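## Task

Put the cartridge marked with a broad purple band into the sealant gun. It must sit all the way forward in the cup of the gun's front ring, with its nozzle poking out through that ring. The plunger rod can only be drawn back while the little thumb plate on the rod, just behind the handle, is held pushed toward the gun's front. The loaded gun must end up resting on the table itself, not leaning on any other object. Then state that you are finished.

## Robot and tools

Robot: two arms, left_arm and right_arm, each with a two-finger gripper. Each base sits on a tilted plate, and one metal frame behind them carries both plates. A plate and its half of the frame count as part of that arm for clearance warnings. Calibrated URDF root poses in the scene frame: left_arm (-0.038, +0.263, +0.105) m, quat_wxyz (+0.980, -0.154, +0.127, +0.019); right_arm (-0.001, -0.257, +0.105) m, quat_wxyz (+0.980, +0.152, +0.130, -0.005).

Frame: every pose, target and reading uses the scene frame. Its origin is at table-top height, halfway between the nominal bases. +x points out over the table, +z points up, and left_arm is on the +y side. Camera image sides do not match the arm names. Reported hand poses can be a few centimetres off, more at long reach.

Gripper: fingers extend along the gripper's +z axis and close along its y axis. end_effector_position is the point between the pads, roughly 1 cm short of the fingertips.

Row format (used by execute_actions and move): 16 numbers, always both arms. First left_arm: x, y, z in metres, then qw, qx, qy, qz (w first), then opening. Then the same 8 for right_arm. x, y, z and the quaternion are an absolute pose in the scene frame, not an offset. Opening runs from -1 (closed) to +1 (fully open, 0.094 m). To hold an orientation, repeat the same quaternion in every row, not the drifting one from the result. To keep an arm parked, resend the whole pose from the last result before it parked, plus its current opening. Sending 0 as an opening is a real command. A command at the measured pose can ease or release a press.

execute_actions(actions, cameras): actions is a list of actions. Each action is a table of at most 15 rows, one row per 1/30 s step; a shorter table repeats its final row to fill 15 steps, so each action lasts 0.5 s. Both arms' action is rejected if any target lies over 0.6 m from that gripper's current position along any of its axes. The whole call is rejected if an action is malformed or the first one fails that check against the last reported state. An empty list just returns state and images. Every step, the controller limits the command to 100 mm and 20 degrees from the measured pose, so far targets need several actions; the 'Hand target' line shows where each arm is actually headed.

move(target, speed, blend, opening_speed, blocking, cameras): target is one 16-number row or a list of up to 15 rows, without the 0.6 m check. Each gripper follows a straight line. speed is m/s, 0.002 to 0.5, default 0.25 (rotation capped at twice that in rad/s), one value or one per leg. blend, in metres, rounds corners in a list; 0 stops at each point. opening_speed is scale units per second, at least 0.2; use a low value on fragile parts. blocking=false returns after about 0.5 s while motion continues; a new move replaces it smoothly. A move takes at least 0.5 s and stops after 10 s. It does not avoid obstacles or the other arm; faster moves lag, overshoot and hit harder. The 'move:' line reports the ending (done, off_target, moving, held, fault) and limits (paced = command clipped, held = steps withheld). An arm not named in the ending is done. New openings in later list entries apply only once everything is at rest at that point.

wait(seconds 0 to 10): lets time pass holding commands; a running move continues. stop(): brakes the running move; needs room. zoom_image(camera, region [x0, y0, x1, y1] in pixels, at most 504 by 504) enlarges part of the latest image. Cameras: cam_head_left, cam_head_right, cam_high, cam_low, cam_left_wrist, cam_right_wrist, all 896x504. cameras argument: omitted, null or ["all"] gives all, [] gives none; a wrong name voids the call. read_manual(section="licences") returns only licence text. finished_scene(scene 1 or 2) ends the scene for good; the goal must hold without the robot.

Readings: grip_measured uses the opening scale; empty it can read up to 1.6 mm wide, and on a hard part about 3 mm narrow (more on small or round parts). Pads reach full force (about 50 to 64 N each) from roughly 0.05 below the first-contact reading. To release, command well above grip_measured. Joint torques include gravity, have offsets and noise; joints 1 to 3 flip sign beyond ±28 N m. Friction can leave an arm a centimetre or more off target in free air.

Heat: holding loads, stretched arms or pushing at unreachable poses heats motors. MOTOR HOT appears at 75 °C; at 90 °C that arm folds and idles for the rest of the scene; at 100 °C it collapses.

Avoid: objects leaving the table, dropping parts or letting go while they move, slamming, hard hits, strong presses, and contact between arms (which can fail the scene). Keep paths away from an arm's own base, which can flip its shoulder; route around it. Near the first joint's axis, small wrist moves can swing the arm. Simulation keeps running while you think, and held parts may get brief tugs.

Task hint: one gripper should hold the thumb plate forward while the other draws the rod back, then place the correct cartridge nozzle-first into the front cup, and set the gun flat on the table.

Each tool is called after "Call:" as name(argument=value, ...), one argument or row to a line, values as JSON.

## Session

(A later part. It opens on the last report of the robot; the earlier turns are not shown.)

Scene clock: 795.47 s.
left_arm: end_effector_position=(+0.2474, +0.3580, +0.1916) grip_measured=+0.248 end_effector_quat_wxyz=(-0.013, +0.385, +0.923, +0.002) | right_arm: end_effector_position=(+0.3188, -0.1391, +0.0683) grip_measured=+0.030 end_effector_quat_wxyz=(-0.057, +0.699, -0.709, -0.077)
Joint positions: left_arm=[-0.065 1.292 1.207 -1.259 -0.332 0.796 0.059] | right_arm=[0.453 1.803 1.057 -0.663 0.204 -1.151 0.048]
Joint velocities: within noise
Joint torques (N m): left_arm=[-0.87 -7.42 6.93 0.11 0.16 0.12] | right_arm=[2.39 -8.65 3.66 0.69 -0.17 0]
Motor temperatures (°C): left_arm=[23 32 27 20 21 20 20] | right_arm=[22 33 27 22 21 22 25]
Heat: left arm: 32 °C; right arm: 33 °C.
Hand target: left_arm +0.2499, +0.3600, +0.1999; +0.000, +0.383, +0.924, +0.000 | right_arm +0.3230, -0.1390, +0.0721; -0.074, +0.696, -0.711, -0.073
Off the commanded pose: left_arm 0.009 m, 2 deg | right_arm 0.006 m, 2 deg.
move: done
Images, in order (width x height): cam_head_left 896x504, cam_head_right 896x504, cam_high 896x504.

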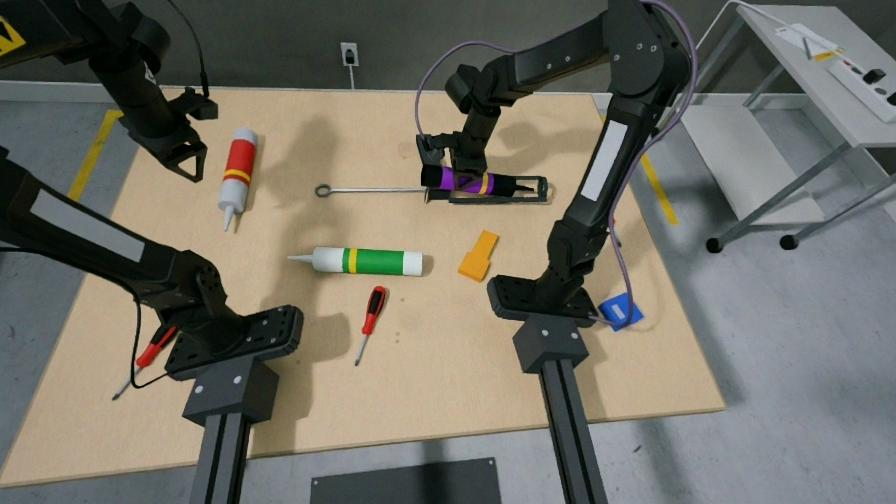

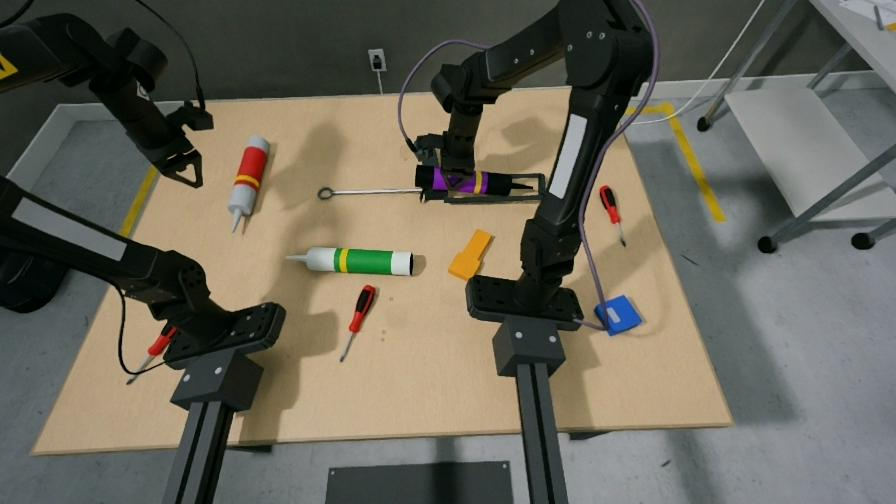

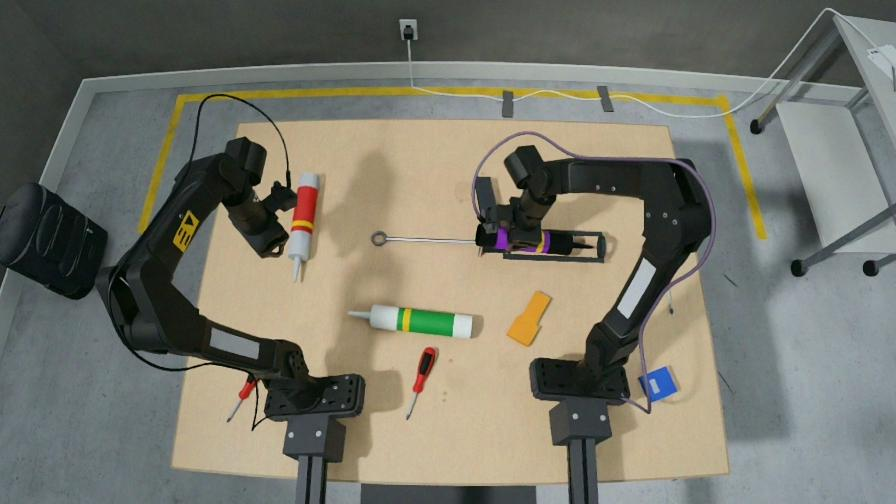

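Call:
move(
  target=[
    [0.25,0.36,0.20,0,0.3827,0.9239,0,0.25,0.3245,-0.165,0.072,0.0747,-0.6958,0.7106,0.0731,-0.1],
  ],
  speed=[0.06],
  cameras=["cam_high","cam_head_left","cam_head_right"],
)

Call:
zoom_image(
  camera="cam_high",
  region=[480, 180, 640, 290],
)

Call:
zoom_image(
  camera="cam_head_left",
  region=[400, 120, 580, 230],
)

Scene clock: 813.50 s.
left_arm: end_effector_position=(+0.2474, +0.3580, +0.1916) grip_measured=+0.248 end_effector_quat_wxyz=(-0.013, +0.385, +0.923, +0.002) | right_arm: end_effector_position=(+0.3215, -0.1632, +0.0644) grip_measured=+0.030 end_effector_quat_wxyz=(-0.060, +0.694, -0.713, -0.080)
Joint positions: left_arm=[-0.065 1.292 1.207 -1.259 -0.332 0.796 0.059] | right_arm=[0.374 1.763 1.027 -0.652 0.183 -1.219 0.048]
Joint velocities: within noise
Joint torques (N m): left_arm=[-0.88 -7.43 6.95 0.1 0.16 0.13] | right_arm=[2.52 -9.46 3.93 0.44 -0.12 -0.1]
Motor temperatures (°C): left_arm=[23 32 27 20 21 20 20] | right_arm=[22 36 27 22 21 22 25]
Heat: left arm: 32 °C; right arm: 36 °C.
Hand target: left_arm +0.2499, +0.3600, +0.1999; +0.000, +0.383, +0.924, +0.000 | right_arm +0.3245, -0.1650, +0.0718; -0.074, +0.696, -0.711, -0.073
Off the commanded pose: left_arm 0.009 m, 2 deg | right_arm 0.008 m, 2 deg.
move: done
Images, in order (width x height): cam_head_left 896x504, cam_head_right 896x504, cam_high 896x504.

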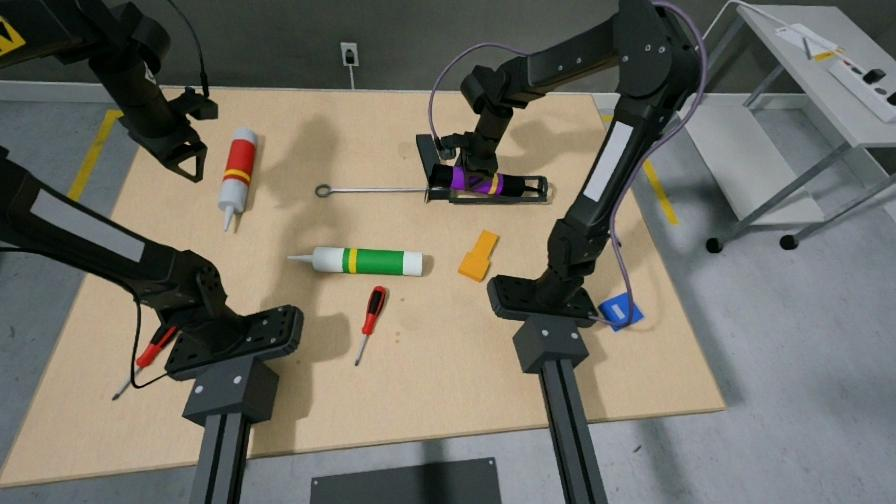

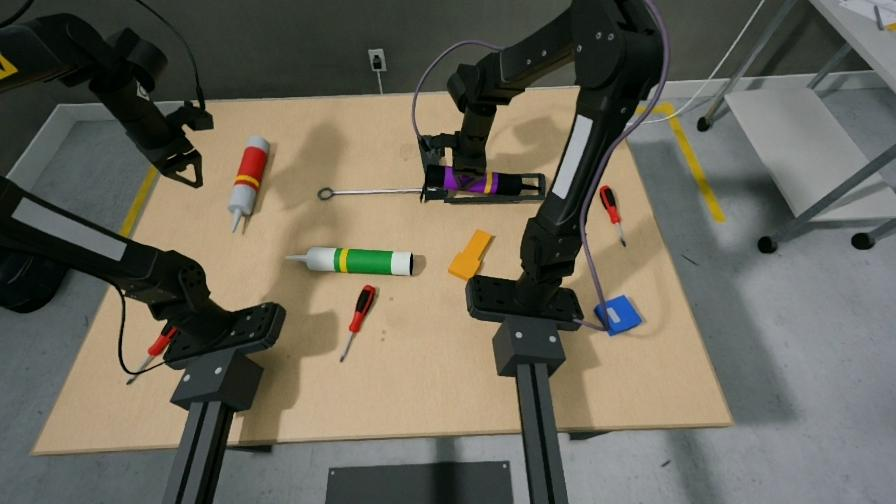

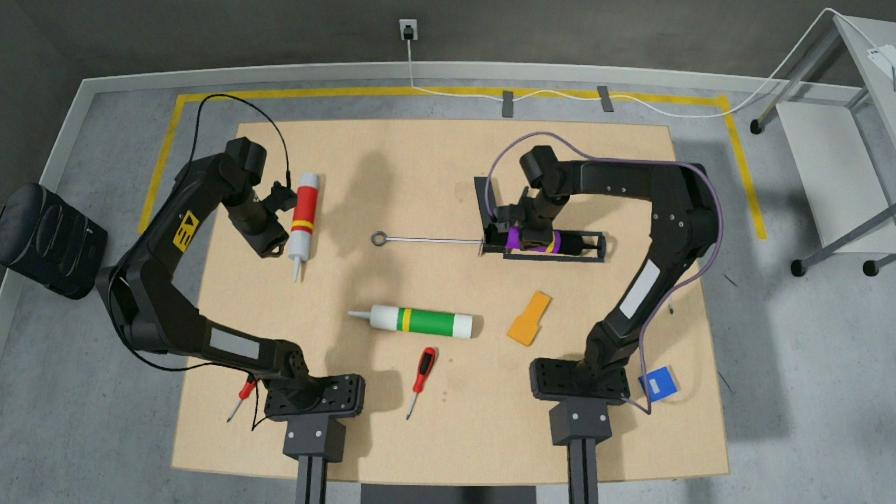

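Scaled by 3.150 from the camera's 896x504 image, which has a finer 1280x720 frame.

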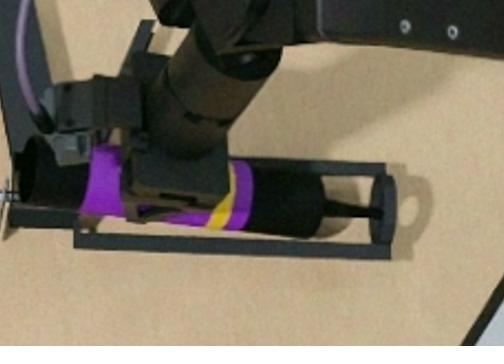

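Scaled by 2.800 from the camera's 896x504 image, which has a finer 1280x720 frame.

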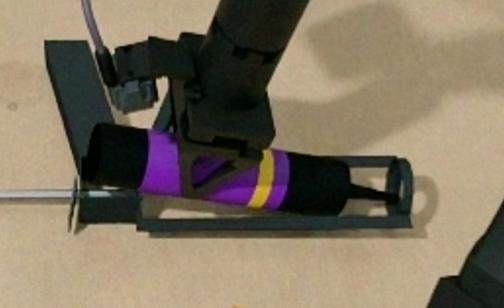

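Call:
move(
  target=[
    [0.25,0.36,0.20,0,0.3827,0.9239,0,0.25,0.325,-0.166,0.081,0.0747,-0.6958,0.7106,0.0731,-0.1],
  ],
  speed=[0.06],
  cameras=["cam_high","cam_head_left"],
)

Call:
zoom_image(
  camera="cam_high",
  region=[540, 200, 640, 280],
)

Call:
zoom_image(
  camera="cam_head_left",
  region=[480, 150, 580, 220],
)

Scene clock: 826.40 s.
left_arm: end_effector_position=(+0.2474, +0.3580, +0.1916) grip_measured=+0.248 end_effector_quat_wxyz=(-0.013, +0.385, +0.923, +0.002) | right_arm: end_effector_position=(+0.3235, -0.1639, +0.0679) grip_measured=+0.030 end_effector_quat_wxyz=(-0.065, +0.693, -0.714, -0.078)
Joint positions: left_arm=[-0.065 1.292 1.207 -1.259 -0.332 0.796 0.059] | right_arm=[0.374 1.751 1.027 -0.653 0.182 -1.219 0.048]
Joint velocities: within noise
Joint torques (N m): left_arm=[-0.87 -7.43 6.98 0.11 0.16 0.11] | right_arm=[3.04 -9.89 5.42 0.07 -0.11 -0.04]
Motor temperatures (°C): left_arm=[23 32 27 20 21 20 20] | right_arm=[22 37 27 22 21 22 25]
Heat: left arm: 32 °C; right arm: 37 °C.
Hand target: left_arm +0.2499, +0.3600, +0.1999; +0.000, +0.383, +0.924, +0.000 | right_arm +0.3250, -0.1659, +0.0804; -0.075, +0.696, -0.711, -0.073
Off the commanded pose: left_arm 0.009 m, 2 deg | right_arm 0.013 m, 1 deg.
move: off_target (right_arm)
Images, in order (width x height): cam_head_left 896x504, cam_high 896x504.

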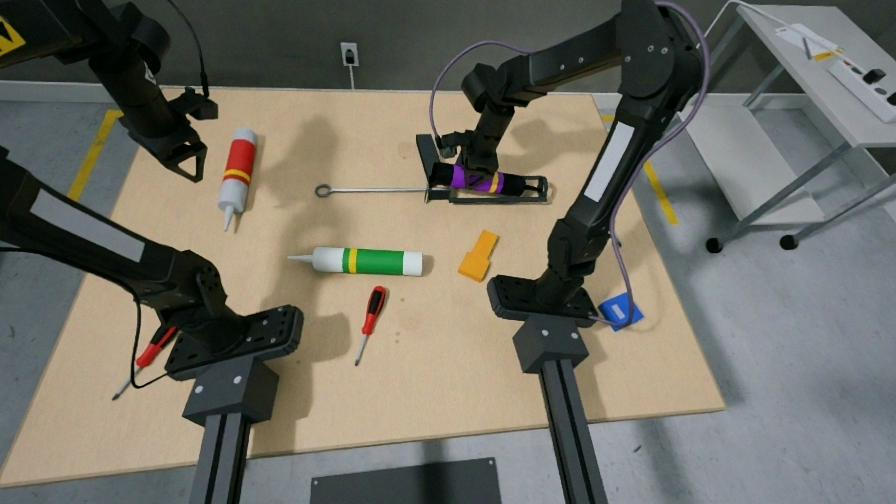

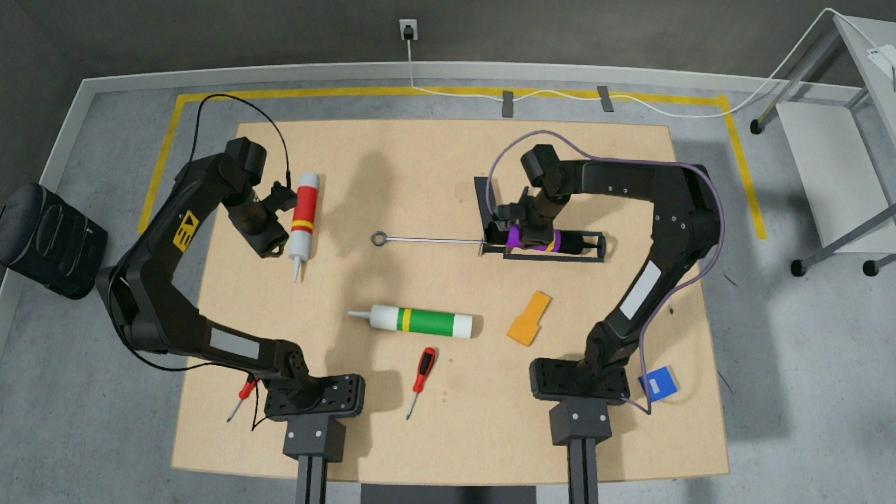

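Scaled by 5.040 from the camera's 896x504 image, which has a finer 1280x720 frame.

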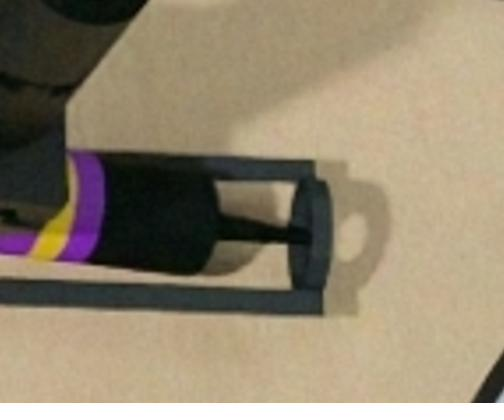

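Scaled by 5.040 from the camera's 896x504 image, which has a finer 1280x720 frame.

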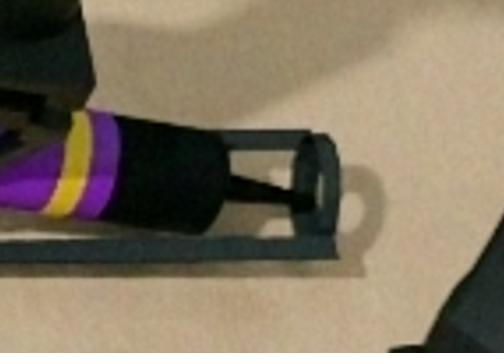

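Call:
move(
  target=[
    [0.25,0.36,0.20,0,0.3827,0.9239,0,0.25,0.3245,-0.187,0.079,0.0747,-0.6958,0.7106,0.0731,-0.1],
  ],
  speed=[0.05],
  cameras=["cam_high","cam_head_left"],
)

Call:
zoom_image(
  camera="cam_high",
  region=[540, 200, 640, 280],
)

Call:
zoom_image(
  camera="cam_head_left",
  region=[400, 120, 580, 230],
)

Scene clock: 838.13 s.
left_arm: end_effector_position=(+0.2474, +0.3580, +0.1916) grip_measured=+0.248 end_effector_quat_wxyz=(-0.013, +0.385, +0.923, +0.002) | right_arm: end_effector_position=(+0.3284, -0.1803, +0.0708) grip_measured=+0.030 end_effector_quat_wxyz=(-0.075, +0.694, -0.712, -0.077)
Joint positions: left_arm=[-0.065 1.292 1.207 -1.259 -0.332 0.796 0.059] | right_arm=[0.32 1.712 1.017 -0.655 0.163 -1.283 0.048]
Joint velocities: within noise
Joint torques (N m): left_arm=[-0.88 -7.46 6.9 0.1 0.16 0.11] | right_arm=[2.17 -9.7 4.16 0.08 -0.06 -0.04]
Motor temperatures (°C): left_arm=[23 32 27 20 21 20 20] | right_arm=[22 37 27 21 21 22 25]
Heat: left arm: 32 °C; right arm: 37 °C.
Hand target: left_arm +0.2499, +0.3600, +0.1999; +0.000, +0.383, +0.924, +0.000 | right_arm +0.3246, -0.1868, +0.0784; -0.075, +0.696, -0.711, -0.073
Off the commanded pose: left_arm 0.009 m, 2 deg | right_arm 0.011 m, 1 deg.
move: off_target (right_arm)
Images, in order (width x height): cam_head_left 896x504, cam_high 896x504.

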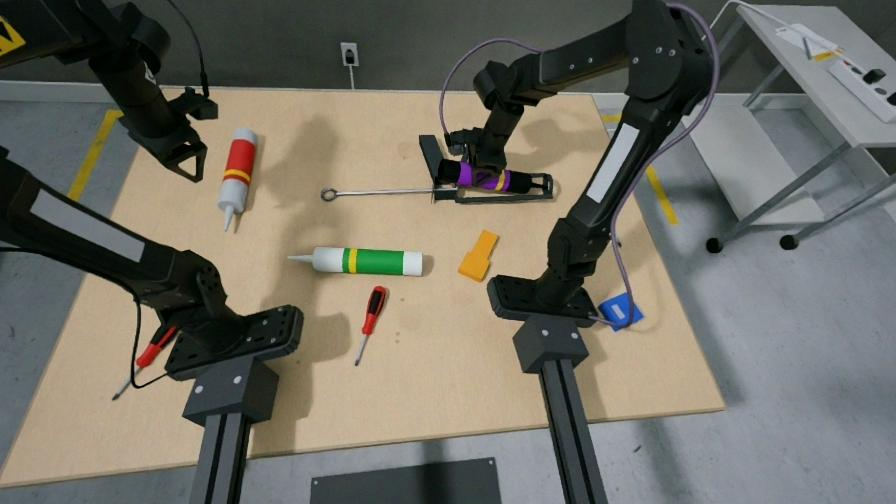

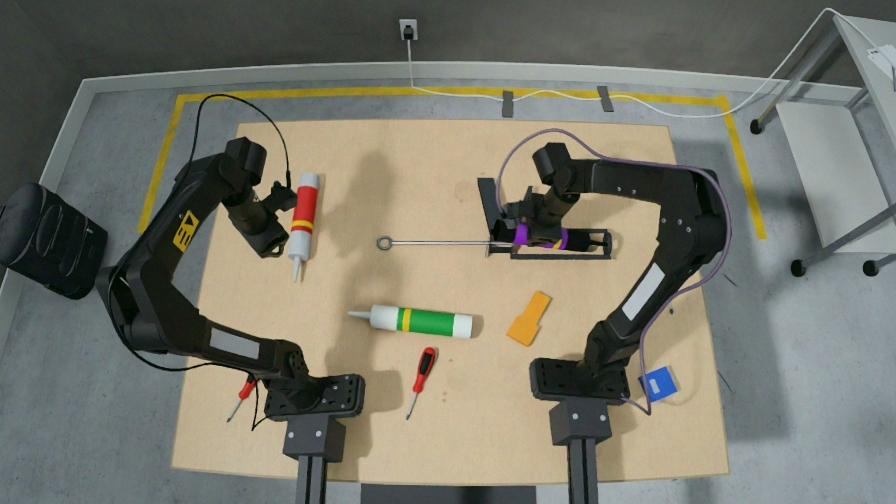

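Scaled by 5.040 from the camera's 896x504 image, which has a finer 1280x720 frame.

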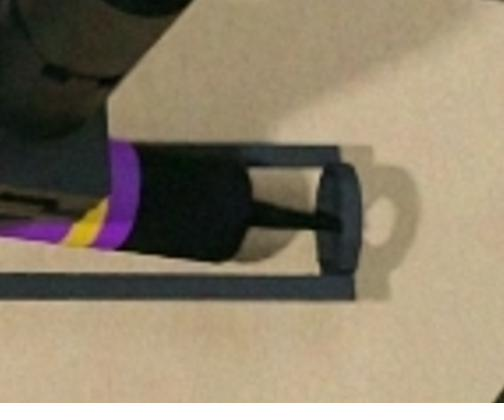

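Scaled by 2.800 from the camera's 896x504 image, which has a finer 1280x720 frame.

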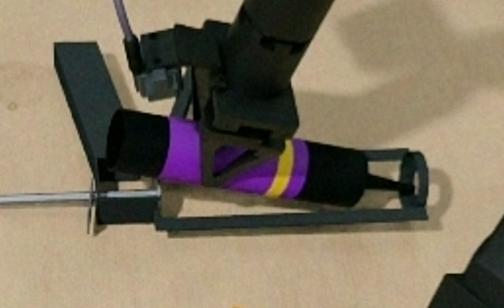

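Call:
zoom_image(
  camera="cam_head_left",
  region=[520, 165, 570, 205],
)

Call:
zoom_image(
  camera="cam_high",
  region=[585, 220, 625, 265],
)

Scaled by 10.080 from the camera's 896x504 image, which has a finer 1280x720 frame.

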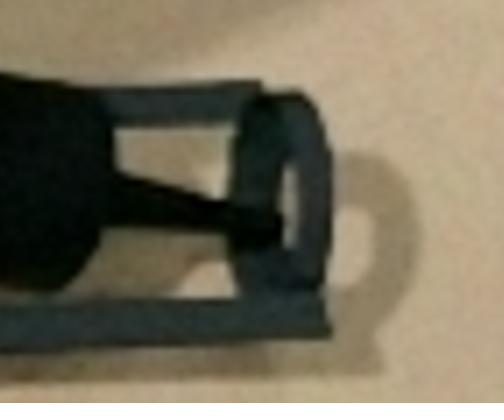

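Scaled by 11.200 from the camera's 896x504 image, which has a finer 1280x720 frame.

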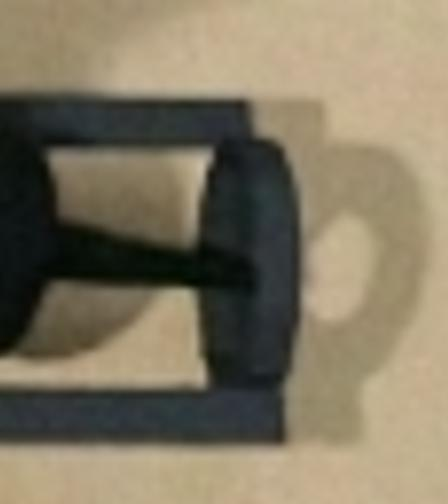

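Call:
move(
  target=[
    [0.25,0.36,0.20,0,0.3827,0.9239,0,0.25,0.325,-0.173,0.087,0.0737,-0.7051,0.7013,0.0741,-0.1],
  ],
  speed=[0.06],
  cameras=["cam_high","cam_head_left","cam_head_right"],
)

Call:
zoom_image(
  camera="cam_high",
  region=[480, 180, 640, 290],
)

Call:
zoom_image(
  camera="cam_head_left",
  region=[500, 150, 570, 210],
)

Call:
zoom_image(
  camera="cam_high",
  region=[585, 220, 625, 265],
)

Scene clock: 876.40 s.
left_arm: end_effector_position=(+0.2474, +0.3580, +0.1916) grip_measured=+0.248 end_effector_quat_wxyz=(-0.013, +0.385, +0.923, +0.002) | right_arm: end_effector_position=(+0.3179, -0.1765, +0.0734) grip_measured=+0.030 end_effector_quat_wxyz=(-0.059, +0.705, -0.702, -0.080)
Joint positions: left_arm=[-0.065 1.292 1.207 -1.259 -0.332 0.796 0.059] | right_arm=[0.35 1.712 1.017 -0.694 0.18 -1.273 0.048]
Joint velocities: within noise
Joint torques (N m): left_arm=[-0.9 -7.43 6.93 0.11 0.16 0.11] | right_arm=[3.67 -8.4 7.36 0.06 -0.15 0.12]
Motor temperatures (°C): left_arm=[23 31 27 20 21 20 20] | right_arm=[22 39 27 21 20 22 26]
Heat: left arm: 31 °C; right arm: 39 °C.
Hand target: left_arm +0.2499, +0.3600, +0.1999; +0.000, +0.383, +0.924, +0.000 | right_arm +0.3248, -0.1731, +0.0867; -0.074, +0.705, -0.701, -0.074
Off the commanded pose: left_arm 0.009 m, 2 deg | right_arm 0.016 m, 2 deg.
move: off_target (right_arm)
Images, in order (width x height): cam_head_left 896x504, cam_head_right 896x504, cam_high 896x504.

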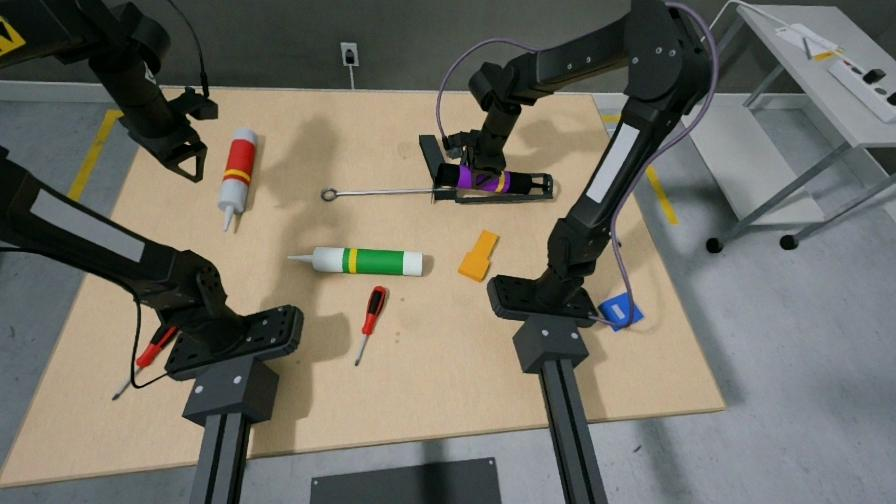

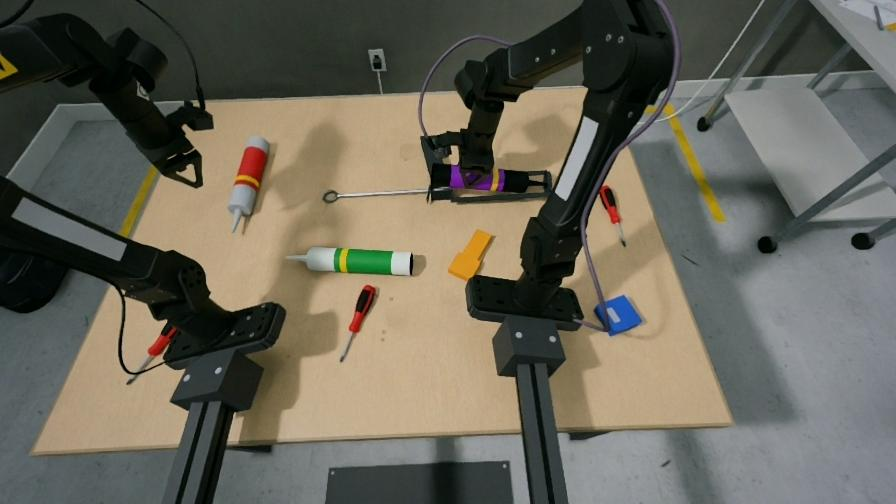

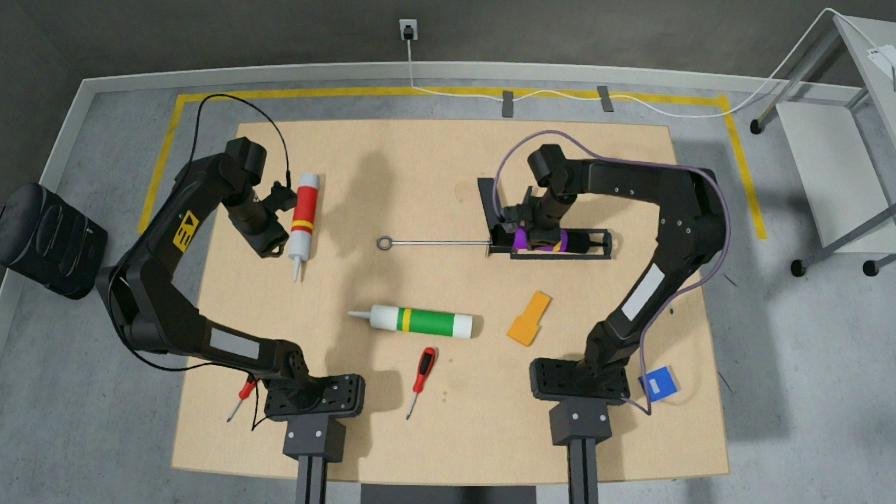

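Scaled by 3.150 from the camera's 896x504 image, which has a finer 1280x720 frame.

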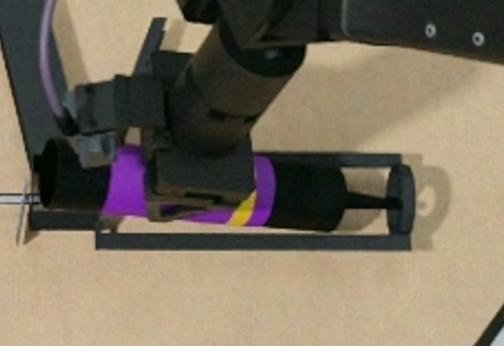

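Scaled by 7.200 from the camera's 896x504 image, which has a finer 1280x720 frame.

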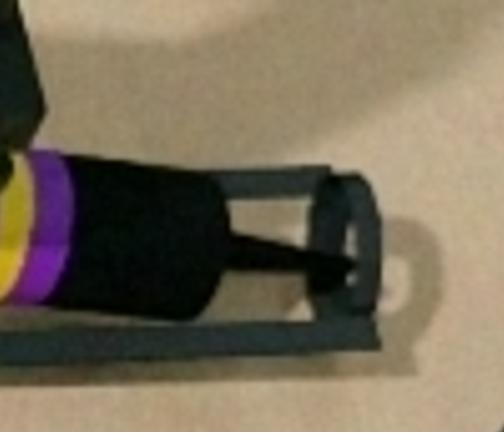

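Scaled by 11.200 from the camera's 896x504 image, which has a finer 1280x720 frame.

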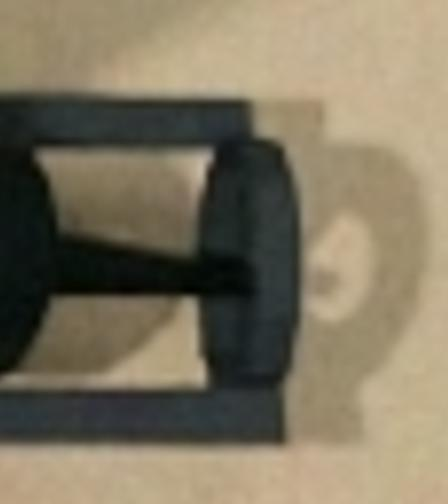

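Call:
move(
  target=[
    [0.25,0.36,0.20,0,0.3827,0.9239,0,0.25,0.327,-0.182,0.086,0.0737,-0.7051,0.7013,0.0741,-0.1],
  ],
  speed=[0.05],
  cameras=["cam_high","cam_head_left"],
)

Call:
zoom_image(
  camera="cam_high",
  region=[540, 200, 640, 280],
)

Call:
zoom_image(
  camera="cam_head_left",
  region=[500, 150, 570, 210],
)

Scene clock: 885.90 s.
left_arm: end_effector_position=(+0.2474, +0.3580, +0.1916) grip_measured=+0.248 end_effector_quat_wxyz=(-0.013, +0.385, +0.923, +0.002) | right_arm: end_effector_position=(+0.3184, -0.1814, +0.0716) grip_measured=+0.030 end_effector_quat_wxyz=(-0.056, +0.705, -0.702, -0.079)
Joint positions: left_arm=[-0.065 1.292 1.207 -1.259 -0.332 0.796 0.059] | right_arm=[0.335 1.712 1.017 -0.697 0.181 -1.287 0.048]
Joint velocities: within noise
Joint torques (N m): left_arm=[-0.9 -7.45 6.94 0.11 0.16 0.11] | right_arm=[2.56 -9.18 7.23 0.08 -0.19 -0.05]
Motor temperatures (°C): left_arm=[23 31 27 20 21 20 20] | right_arm=[22 38 28 21 20 22 26]
Heat: left arm: 31 °C; right arm: 38 °C.
Hand target: left_arm +0.2499, +0.3600, +0.1999; +0.000, +0.383, +0.924, +0.000 | right_arm +0.3268, -0.1820, +0.0856; -0.074, +0.705, -0.701, -0.074
Off the commanded pose: left_arm 0.009 m, 2 deg | right_arm 0.017 m, 2 deg.
move: off_target (right_arm)
Images, in order (width x height): cam_head_left 896x504, cam_high 896x504.

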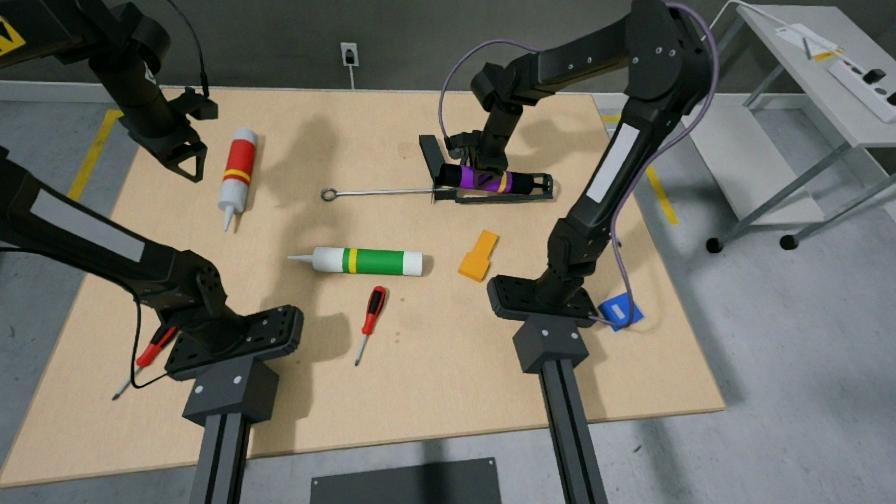

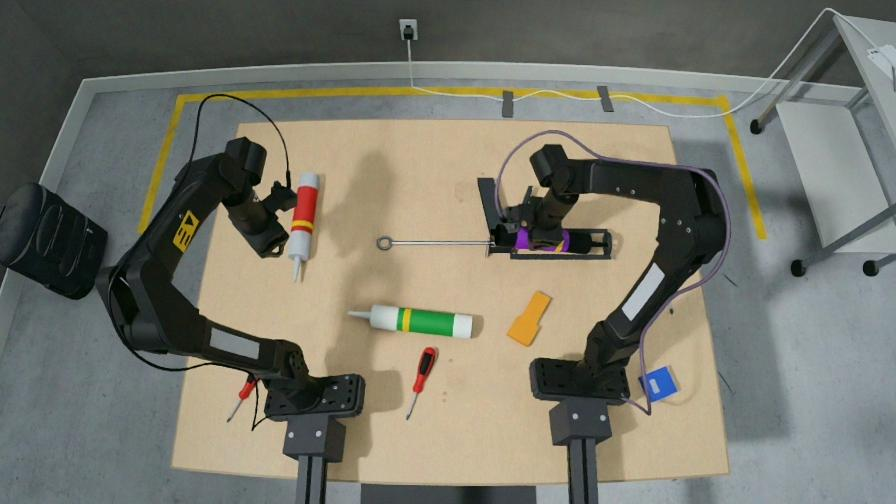

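Scaled by 5.040 from the camera's 896x504 image, which has a finer 1280x720 frame.

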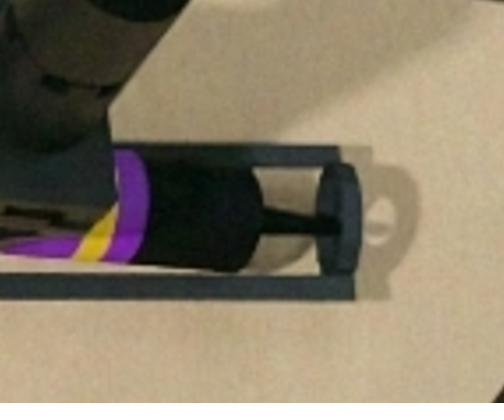

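Scaled by 7.200 from the camera's 896x504 image, which has a finer 1280x720 frame.

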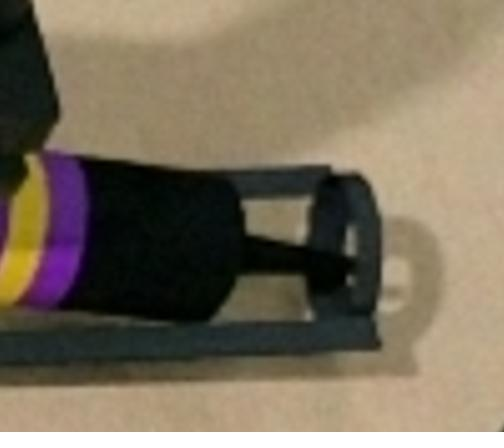

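Call:
move(
  target=[
    [0.25,0.36,0.20,0,0.3827,0.9239,0,0.25,0.328,-0.197,0.083,0.0737,-0.7051,0.7013,0.0741,-0.1],
  ],
  speed=[0.05],
  cameras=["cam_high","cam_head_left"],
)

Call:
zoom_image(
  camera="cam_high",
  region=[540, 200, 640, 280],
)

Call:
zoom_image(
  camera="cam_head_left",
  region=[500, 150, 570, 210],
)

Scene clock: 896.93 s.
left_arm: end_effector_position=(+0.2474, +0.3580, +0.1916) grip_measured=+0.248 end_effector_quat_wxyz=(-0.013, +0.385, +0.923, +0.002) | right_arm: end_effector_position=(+0.3230, -0.1977, +0.0693) grip_measured=+0.030 end_effector_quat_wxyz=(-0.055, +0.705, -0.703, -0.074)
Joint positions: left_arm=[-0.065 1.292 1.207 -1.259 -0.332 0.796 0.059] | right_arm=[0.284 1.699 1.017 -0.697 0.181 -1.337 0.048]
Joint velocities: within noise
Joint torques (N m): left_arm=[-0.85 -7.42 6.94 0.11 0.17 0.13] | right_arm=[2.5 -9.58 6.08 0.09 -0.3 -0.12]
Motor temperatures (°C): left_arm=[23 31 27 20 21 20 20] | right_arm=[22 38 28 21 21 22 26]
Heat: left arm: 31 °C; right arm: 38 °C.
Hand target: left_arm +0.2499, +0.3600, +0.1999; +0.000, +0.383, +0.924, +0.000 | right_arm +0.3279, -0.1970, +0.0826; -0.074, +0.705, -0.701, -0.074
Off the commanded pose: left_arm 0.009 m, 2 deg | right_arm 0.015 m, 2 deg.
move: off_target (right_arm)
Images, in order (width x height): cam_head_left 896x504, cam_high 896x504.

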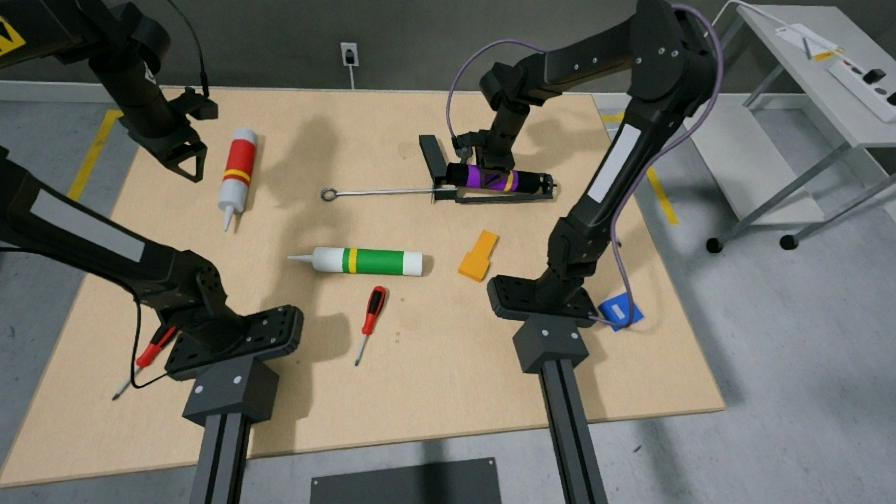

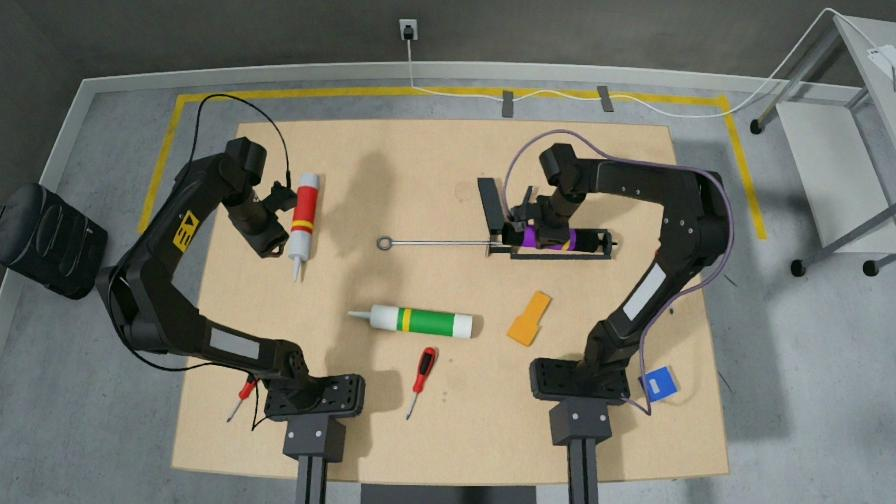

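Scaled by 5.040 from the camera's 896x504 image, which has a finer 1280x720 frame.

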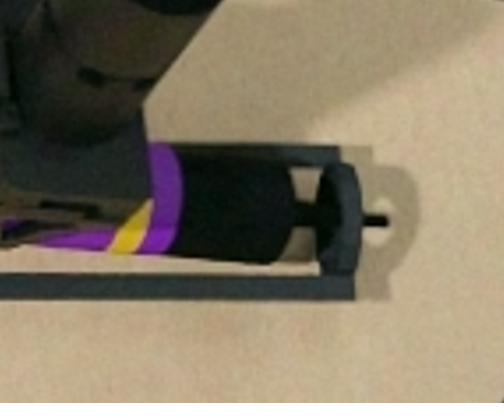

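Scaled by 7.200 from the camera's 896x504 image, which has a finer 1280x720 frame.

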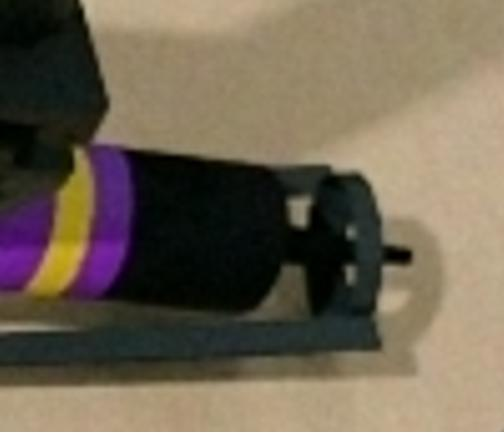

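Call:
move(
  target=[
    [0.25,0.36,0.20,0,0.3827,0.9239,0,0.25,0.328,-0.207,0.072,0.0737,-0.7051,0.7013,0.0741,-0.1],
  ],
  speed=[0.05],
  cameras=["cam_high","cam_head_left"],
)

Call:
zoom_image(
  camera="cam_high",
  region=[540, 200, 640, 280],
)

Call:
zoom_image(
  camera="cam_head_left",
  region=[420, 130, 570, 220],
)

Scene clock: 914.23 s.
left_arm: end_effector_position=(+0.2474, +0.3580, +0.1916) grip_measured=+0.248 end_effector_quat_wxyz=(-0.013, +0.385, +0.923, +0.002) | right_arm: end_effector_position=(+0.3253, -0.2101, +0.0646) grip_measured=+0.030 end_effector_quat_wxyz=(-0.052, +0.703, -0.706, -0.074)
Joint positions: left_arm=[-0.065 1.292 1.207 -1.259 -0.332 0.796 0.059] | right_arm=[0.24 1.699 1.017 -0.694 0.175 -1.373 0.048]
Joint velocities: within noise
Joint torques (N m): left_arm=[-0.87 -7.43 6.94 0.11 0.16 0.11] | right_arm=[2.41 -9.14 3.86 0.44 -0.34 -0.12]
Motor temperatures (°C): left_arm=[23 31 28 20 21 20 20] | right_arm=[22 36 28 21 21 22 26]
Heat: left arm: 31 °C; right arm: 36 °C.
Hand target: left_arm +0.2499, +0.3600, +0.1999; +0.000, +0.383, +0.924, +0.000 | right_arm +0.3280, -0.2071, +0.0719; -0.073, +0.705, -0.701, -0.074
Off the commanded pose: left_arm 0.009 m, 2 deg | right_arm 0.008 m, 3 deg.
move: off_target (right_arm)
Images, in order (width x height): cam_head_left 896x504, cam_high 896x504.

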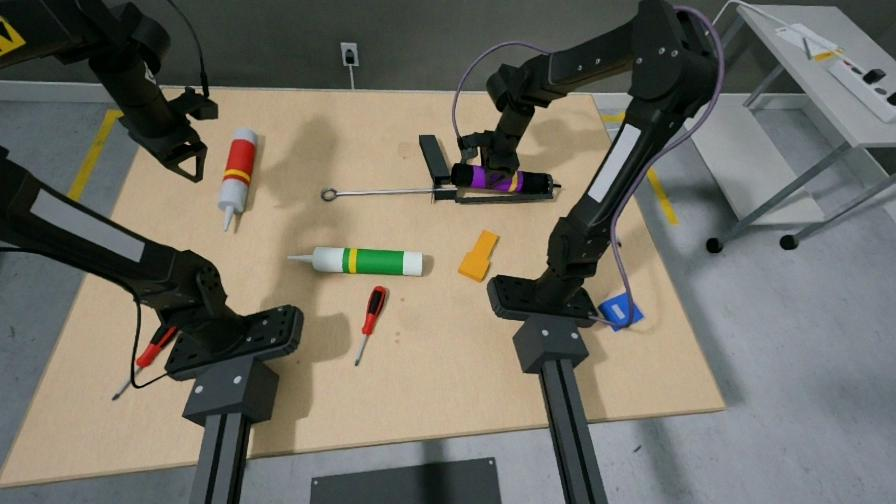

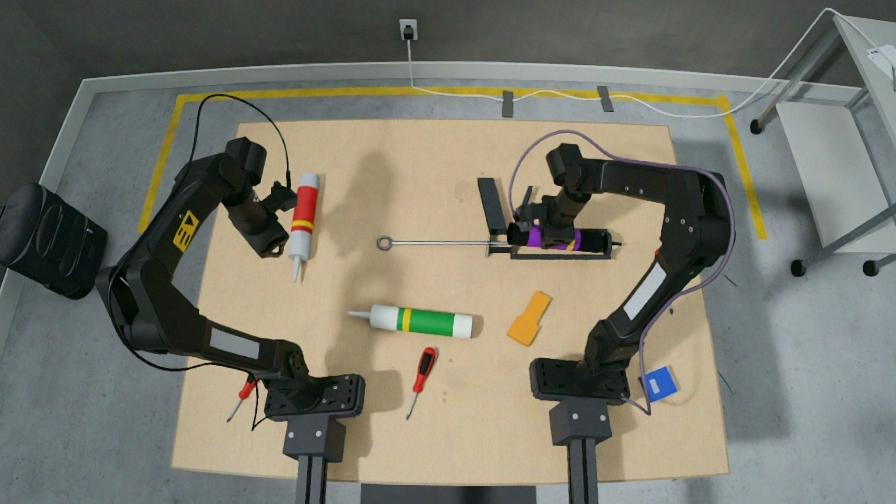

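Scaled by 5.040 from the camera's 896x504 image, which has a finer 1280x720 frame.

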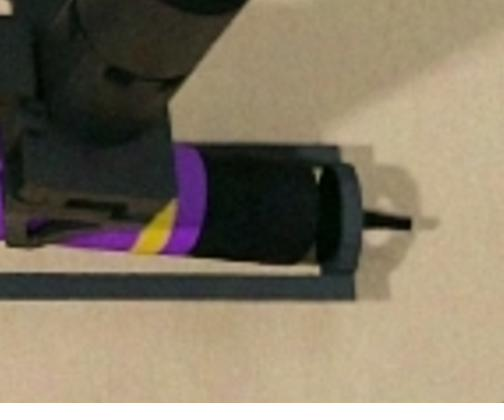

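Scaled by 3.360 from the camera's 896x504 image, which has a finer 1280x720 frame.

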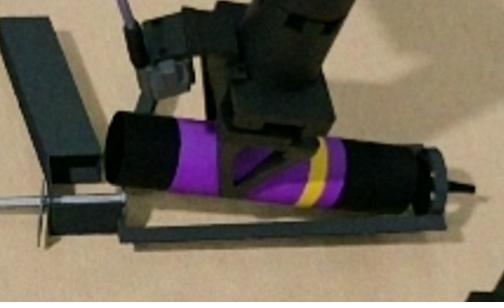

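Call:
move(
  target=[
    [0.25,0.36,0.20,0,0.3827,0.9239,0,0.25,0.328,-0.2055,0.054,0.0461,-0.7075,0.7037,0.0464,-0.1],
  ],
  speed=[0.04],
  cameras=["cam_high","cam_head_left"],
)

Call:
zoom_image(
  camera="cam_high",
  region=[540, 200, 640, 280],
)

Call:
zoom_image(
  camera="cam_head_left",
  region=[420, 130, 570, 220],
)

Scene clock: 928.30 s.
left_arm: end_effector_position=(+0.2474, +0.3580, +0.1916) grip_measured=+0.248 end_effector_quat_wxyz=(-0.013, +0.385, +0.923, +0.002) | right_arm: end_effector_position=(+0.3269, -0.2117, +0.0586) grip_measured=+0.030 end_effector_quat_wxyz=(-0.043, +0.705, -0.706, -0.053)
Joint positions: left_arm=[-0.065 1.292 1.207 -1.259 -0.332 0.796 0.059] | right_arm=[0.255 1.714 1.004 -0.661 0.225 -1.363 0.048]
Joint velocities: within noise
Joint torques (N m): left_arm=[-0.87 -7.43 6.95 0.1 0.17 0.11] | right_arm=[3.54 -5.35 3.99 0.7 0.01 0.08]
Motor temperatures (°C): left_arm=[23 31 28 20 21 20 20] | right_arm=[22 35 27 21 21 22 26]
Heat: left arm: 31 °C; right arm: 35 °C.
Hand target: left_arm +0.2499, +0.3600, +0.1999; +0.000, +0.383, +0.924, +0.000 | right_arm +0.3279, -0.2056, +0.0542; -0.046, +0.707, -0.704, -0.047
Off the commanded pose: left_arm 0.009 m, 2 deg | right_arm 0.008 m, 1 deg.
move: done
Images, in order (width x height): cam_head_left 896x504, cam_high 896x504.

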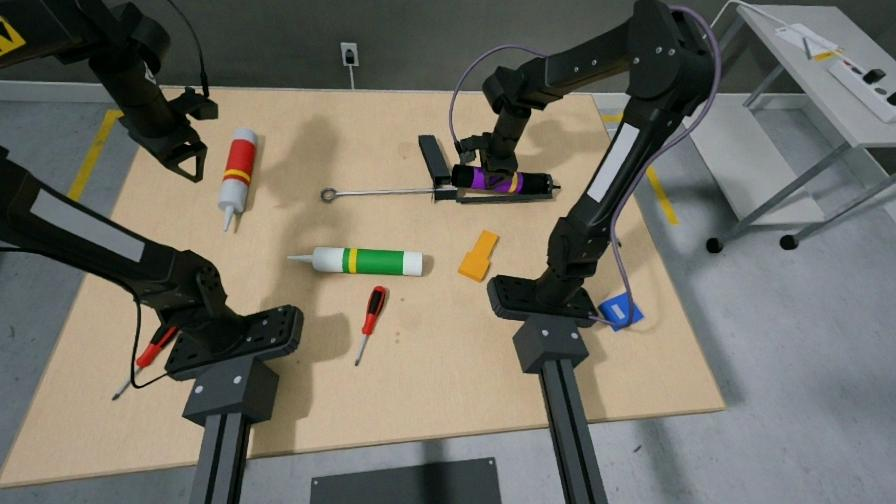

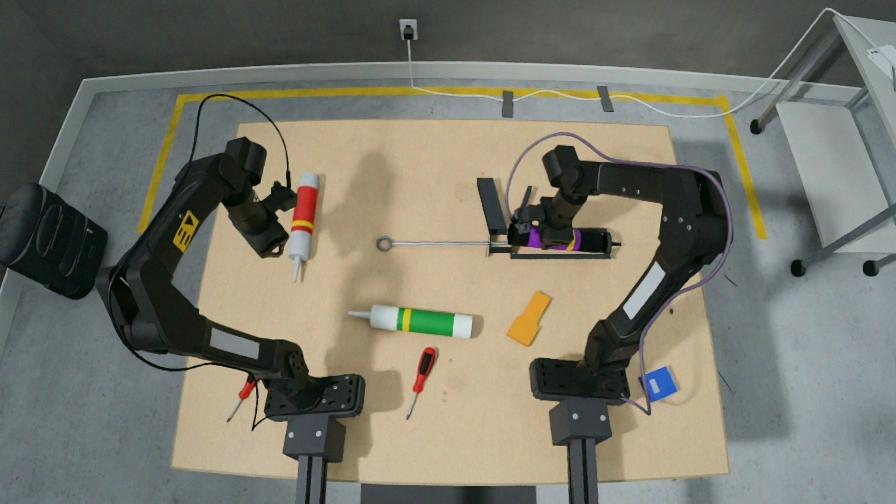

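Scaled by 5.040 from the camera's 896x504 image, which has a finer 1280x720 frame.

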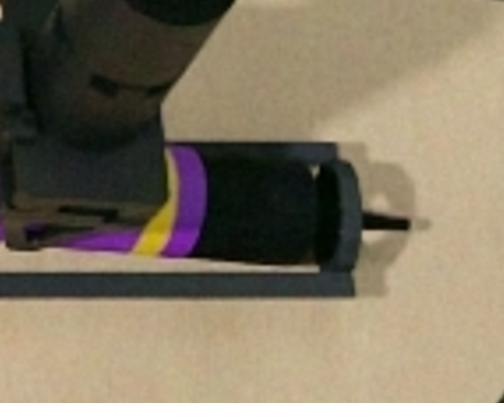

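Scaled by 3.360 from the camera's 896x504 image, which has a finer 1280x720 frame.

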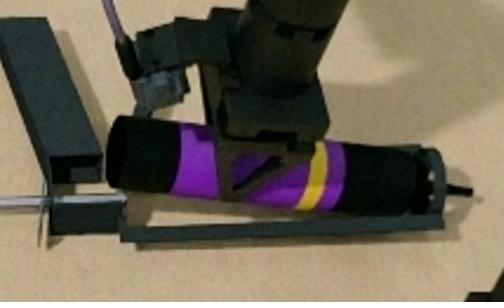

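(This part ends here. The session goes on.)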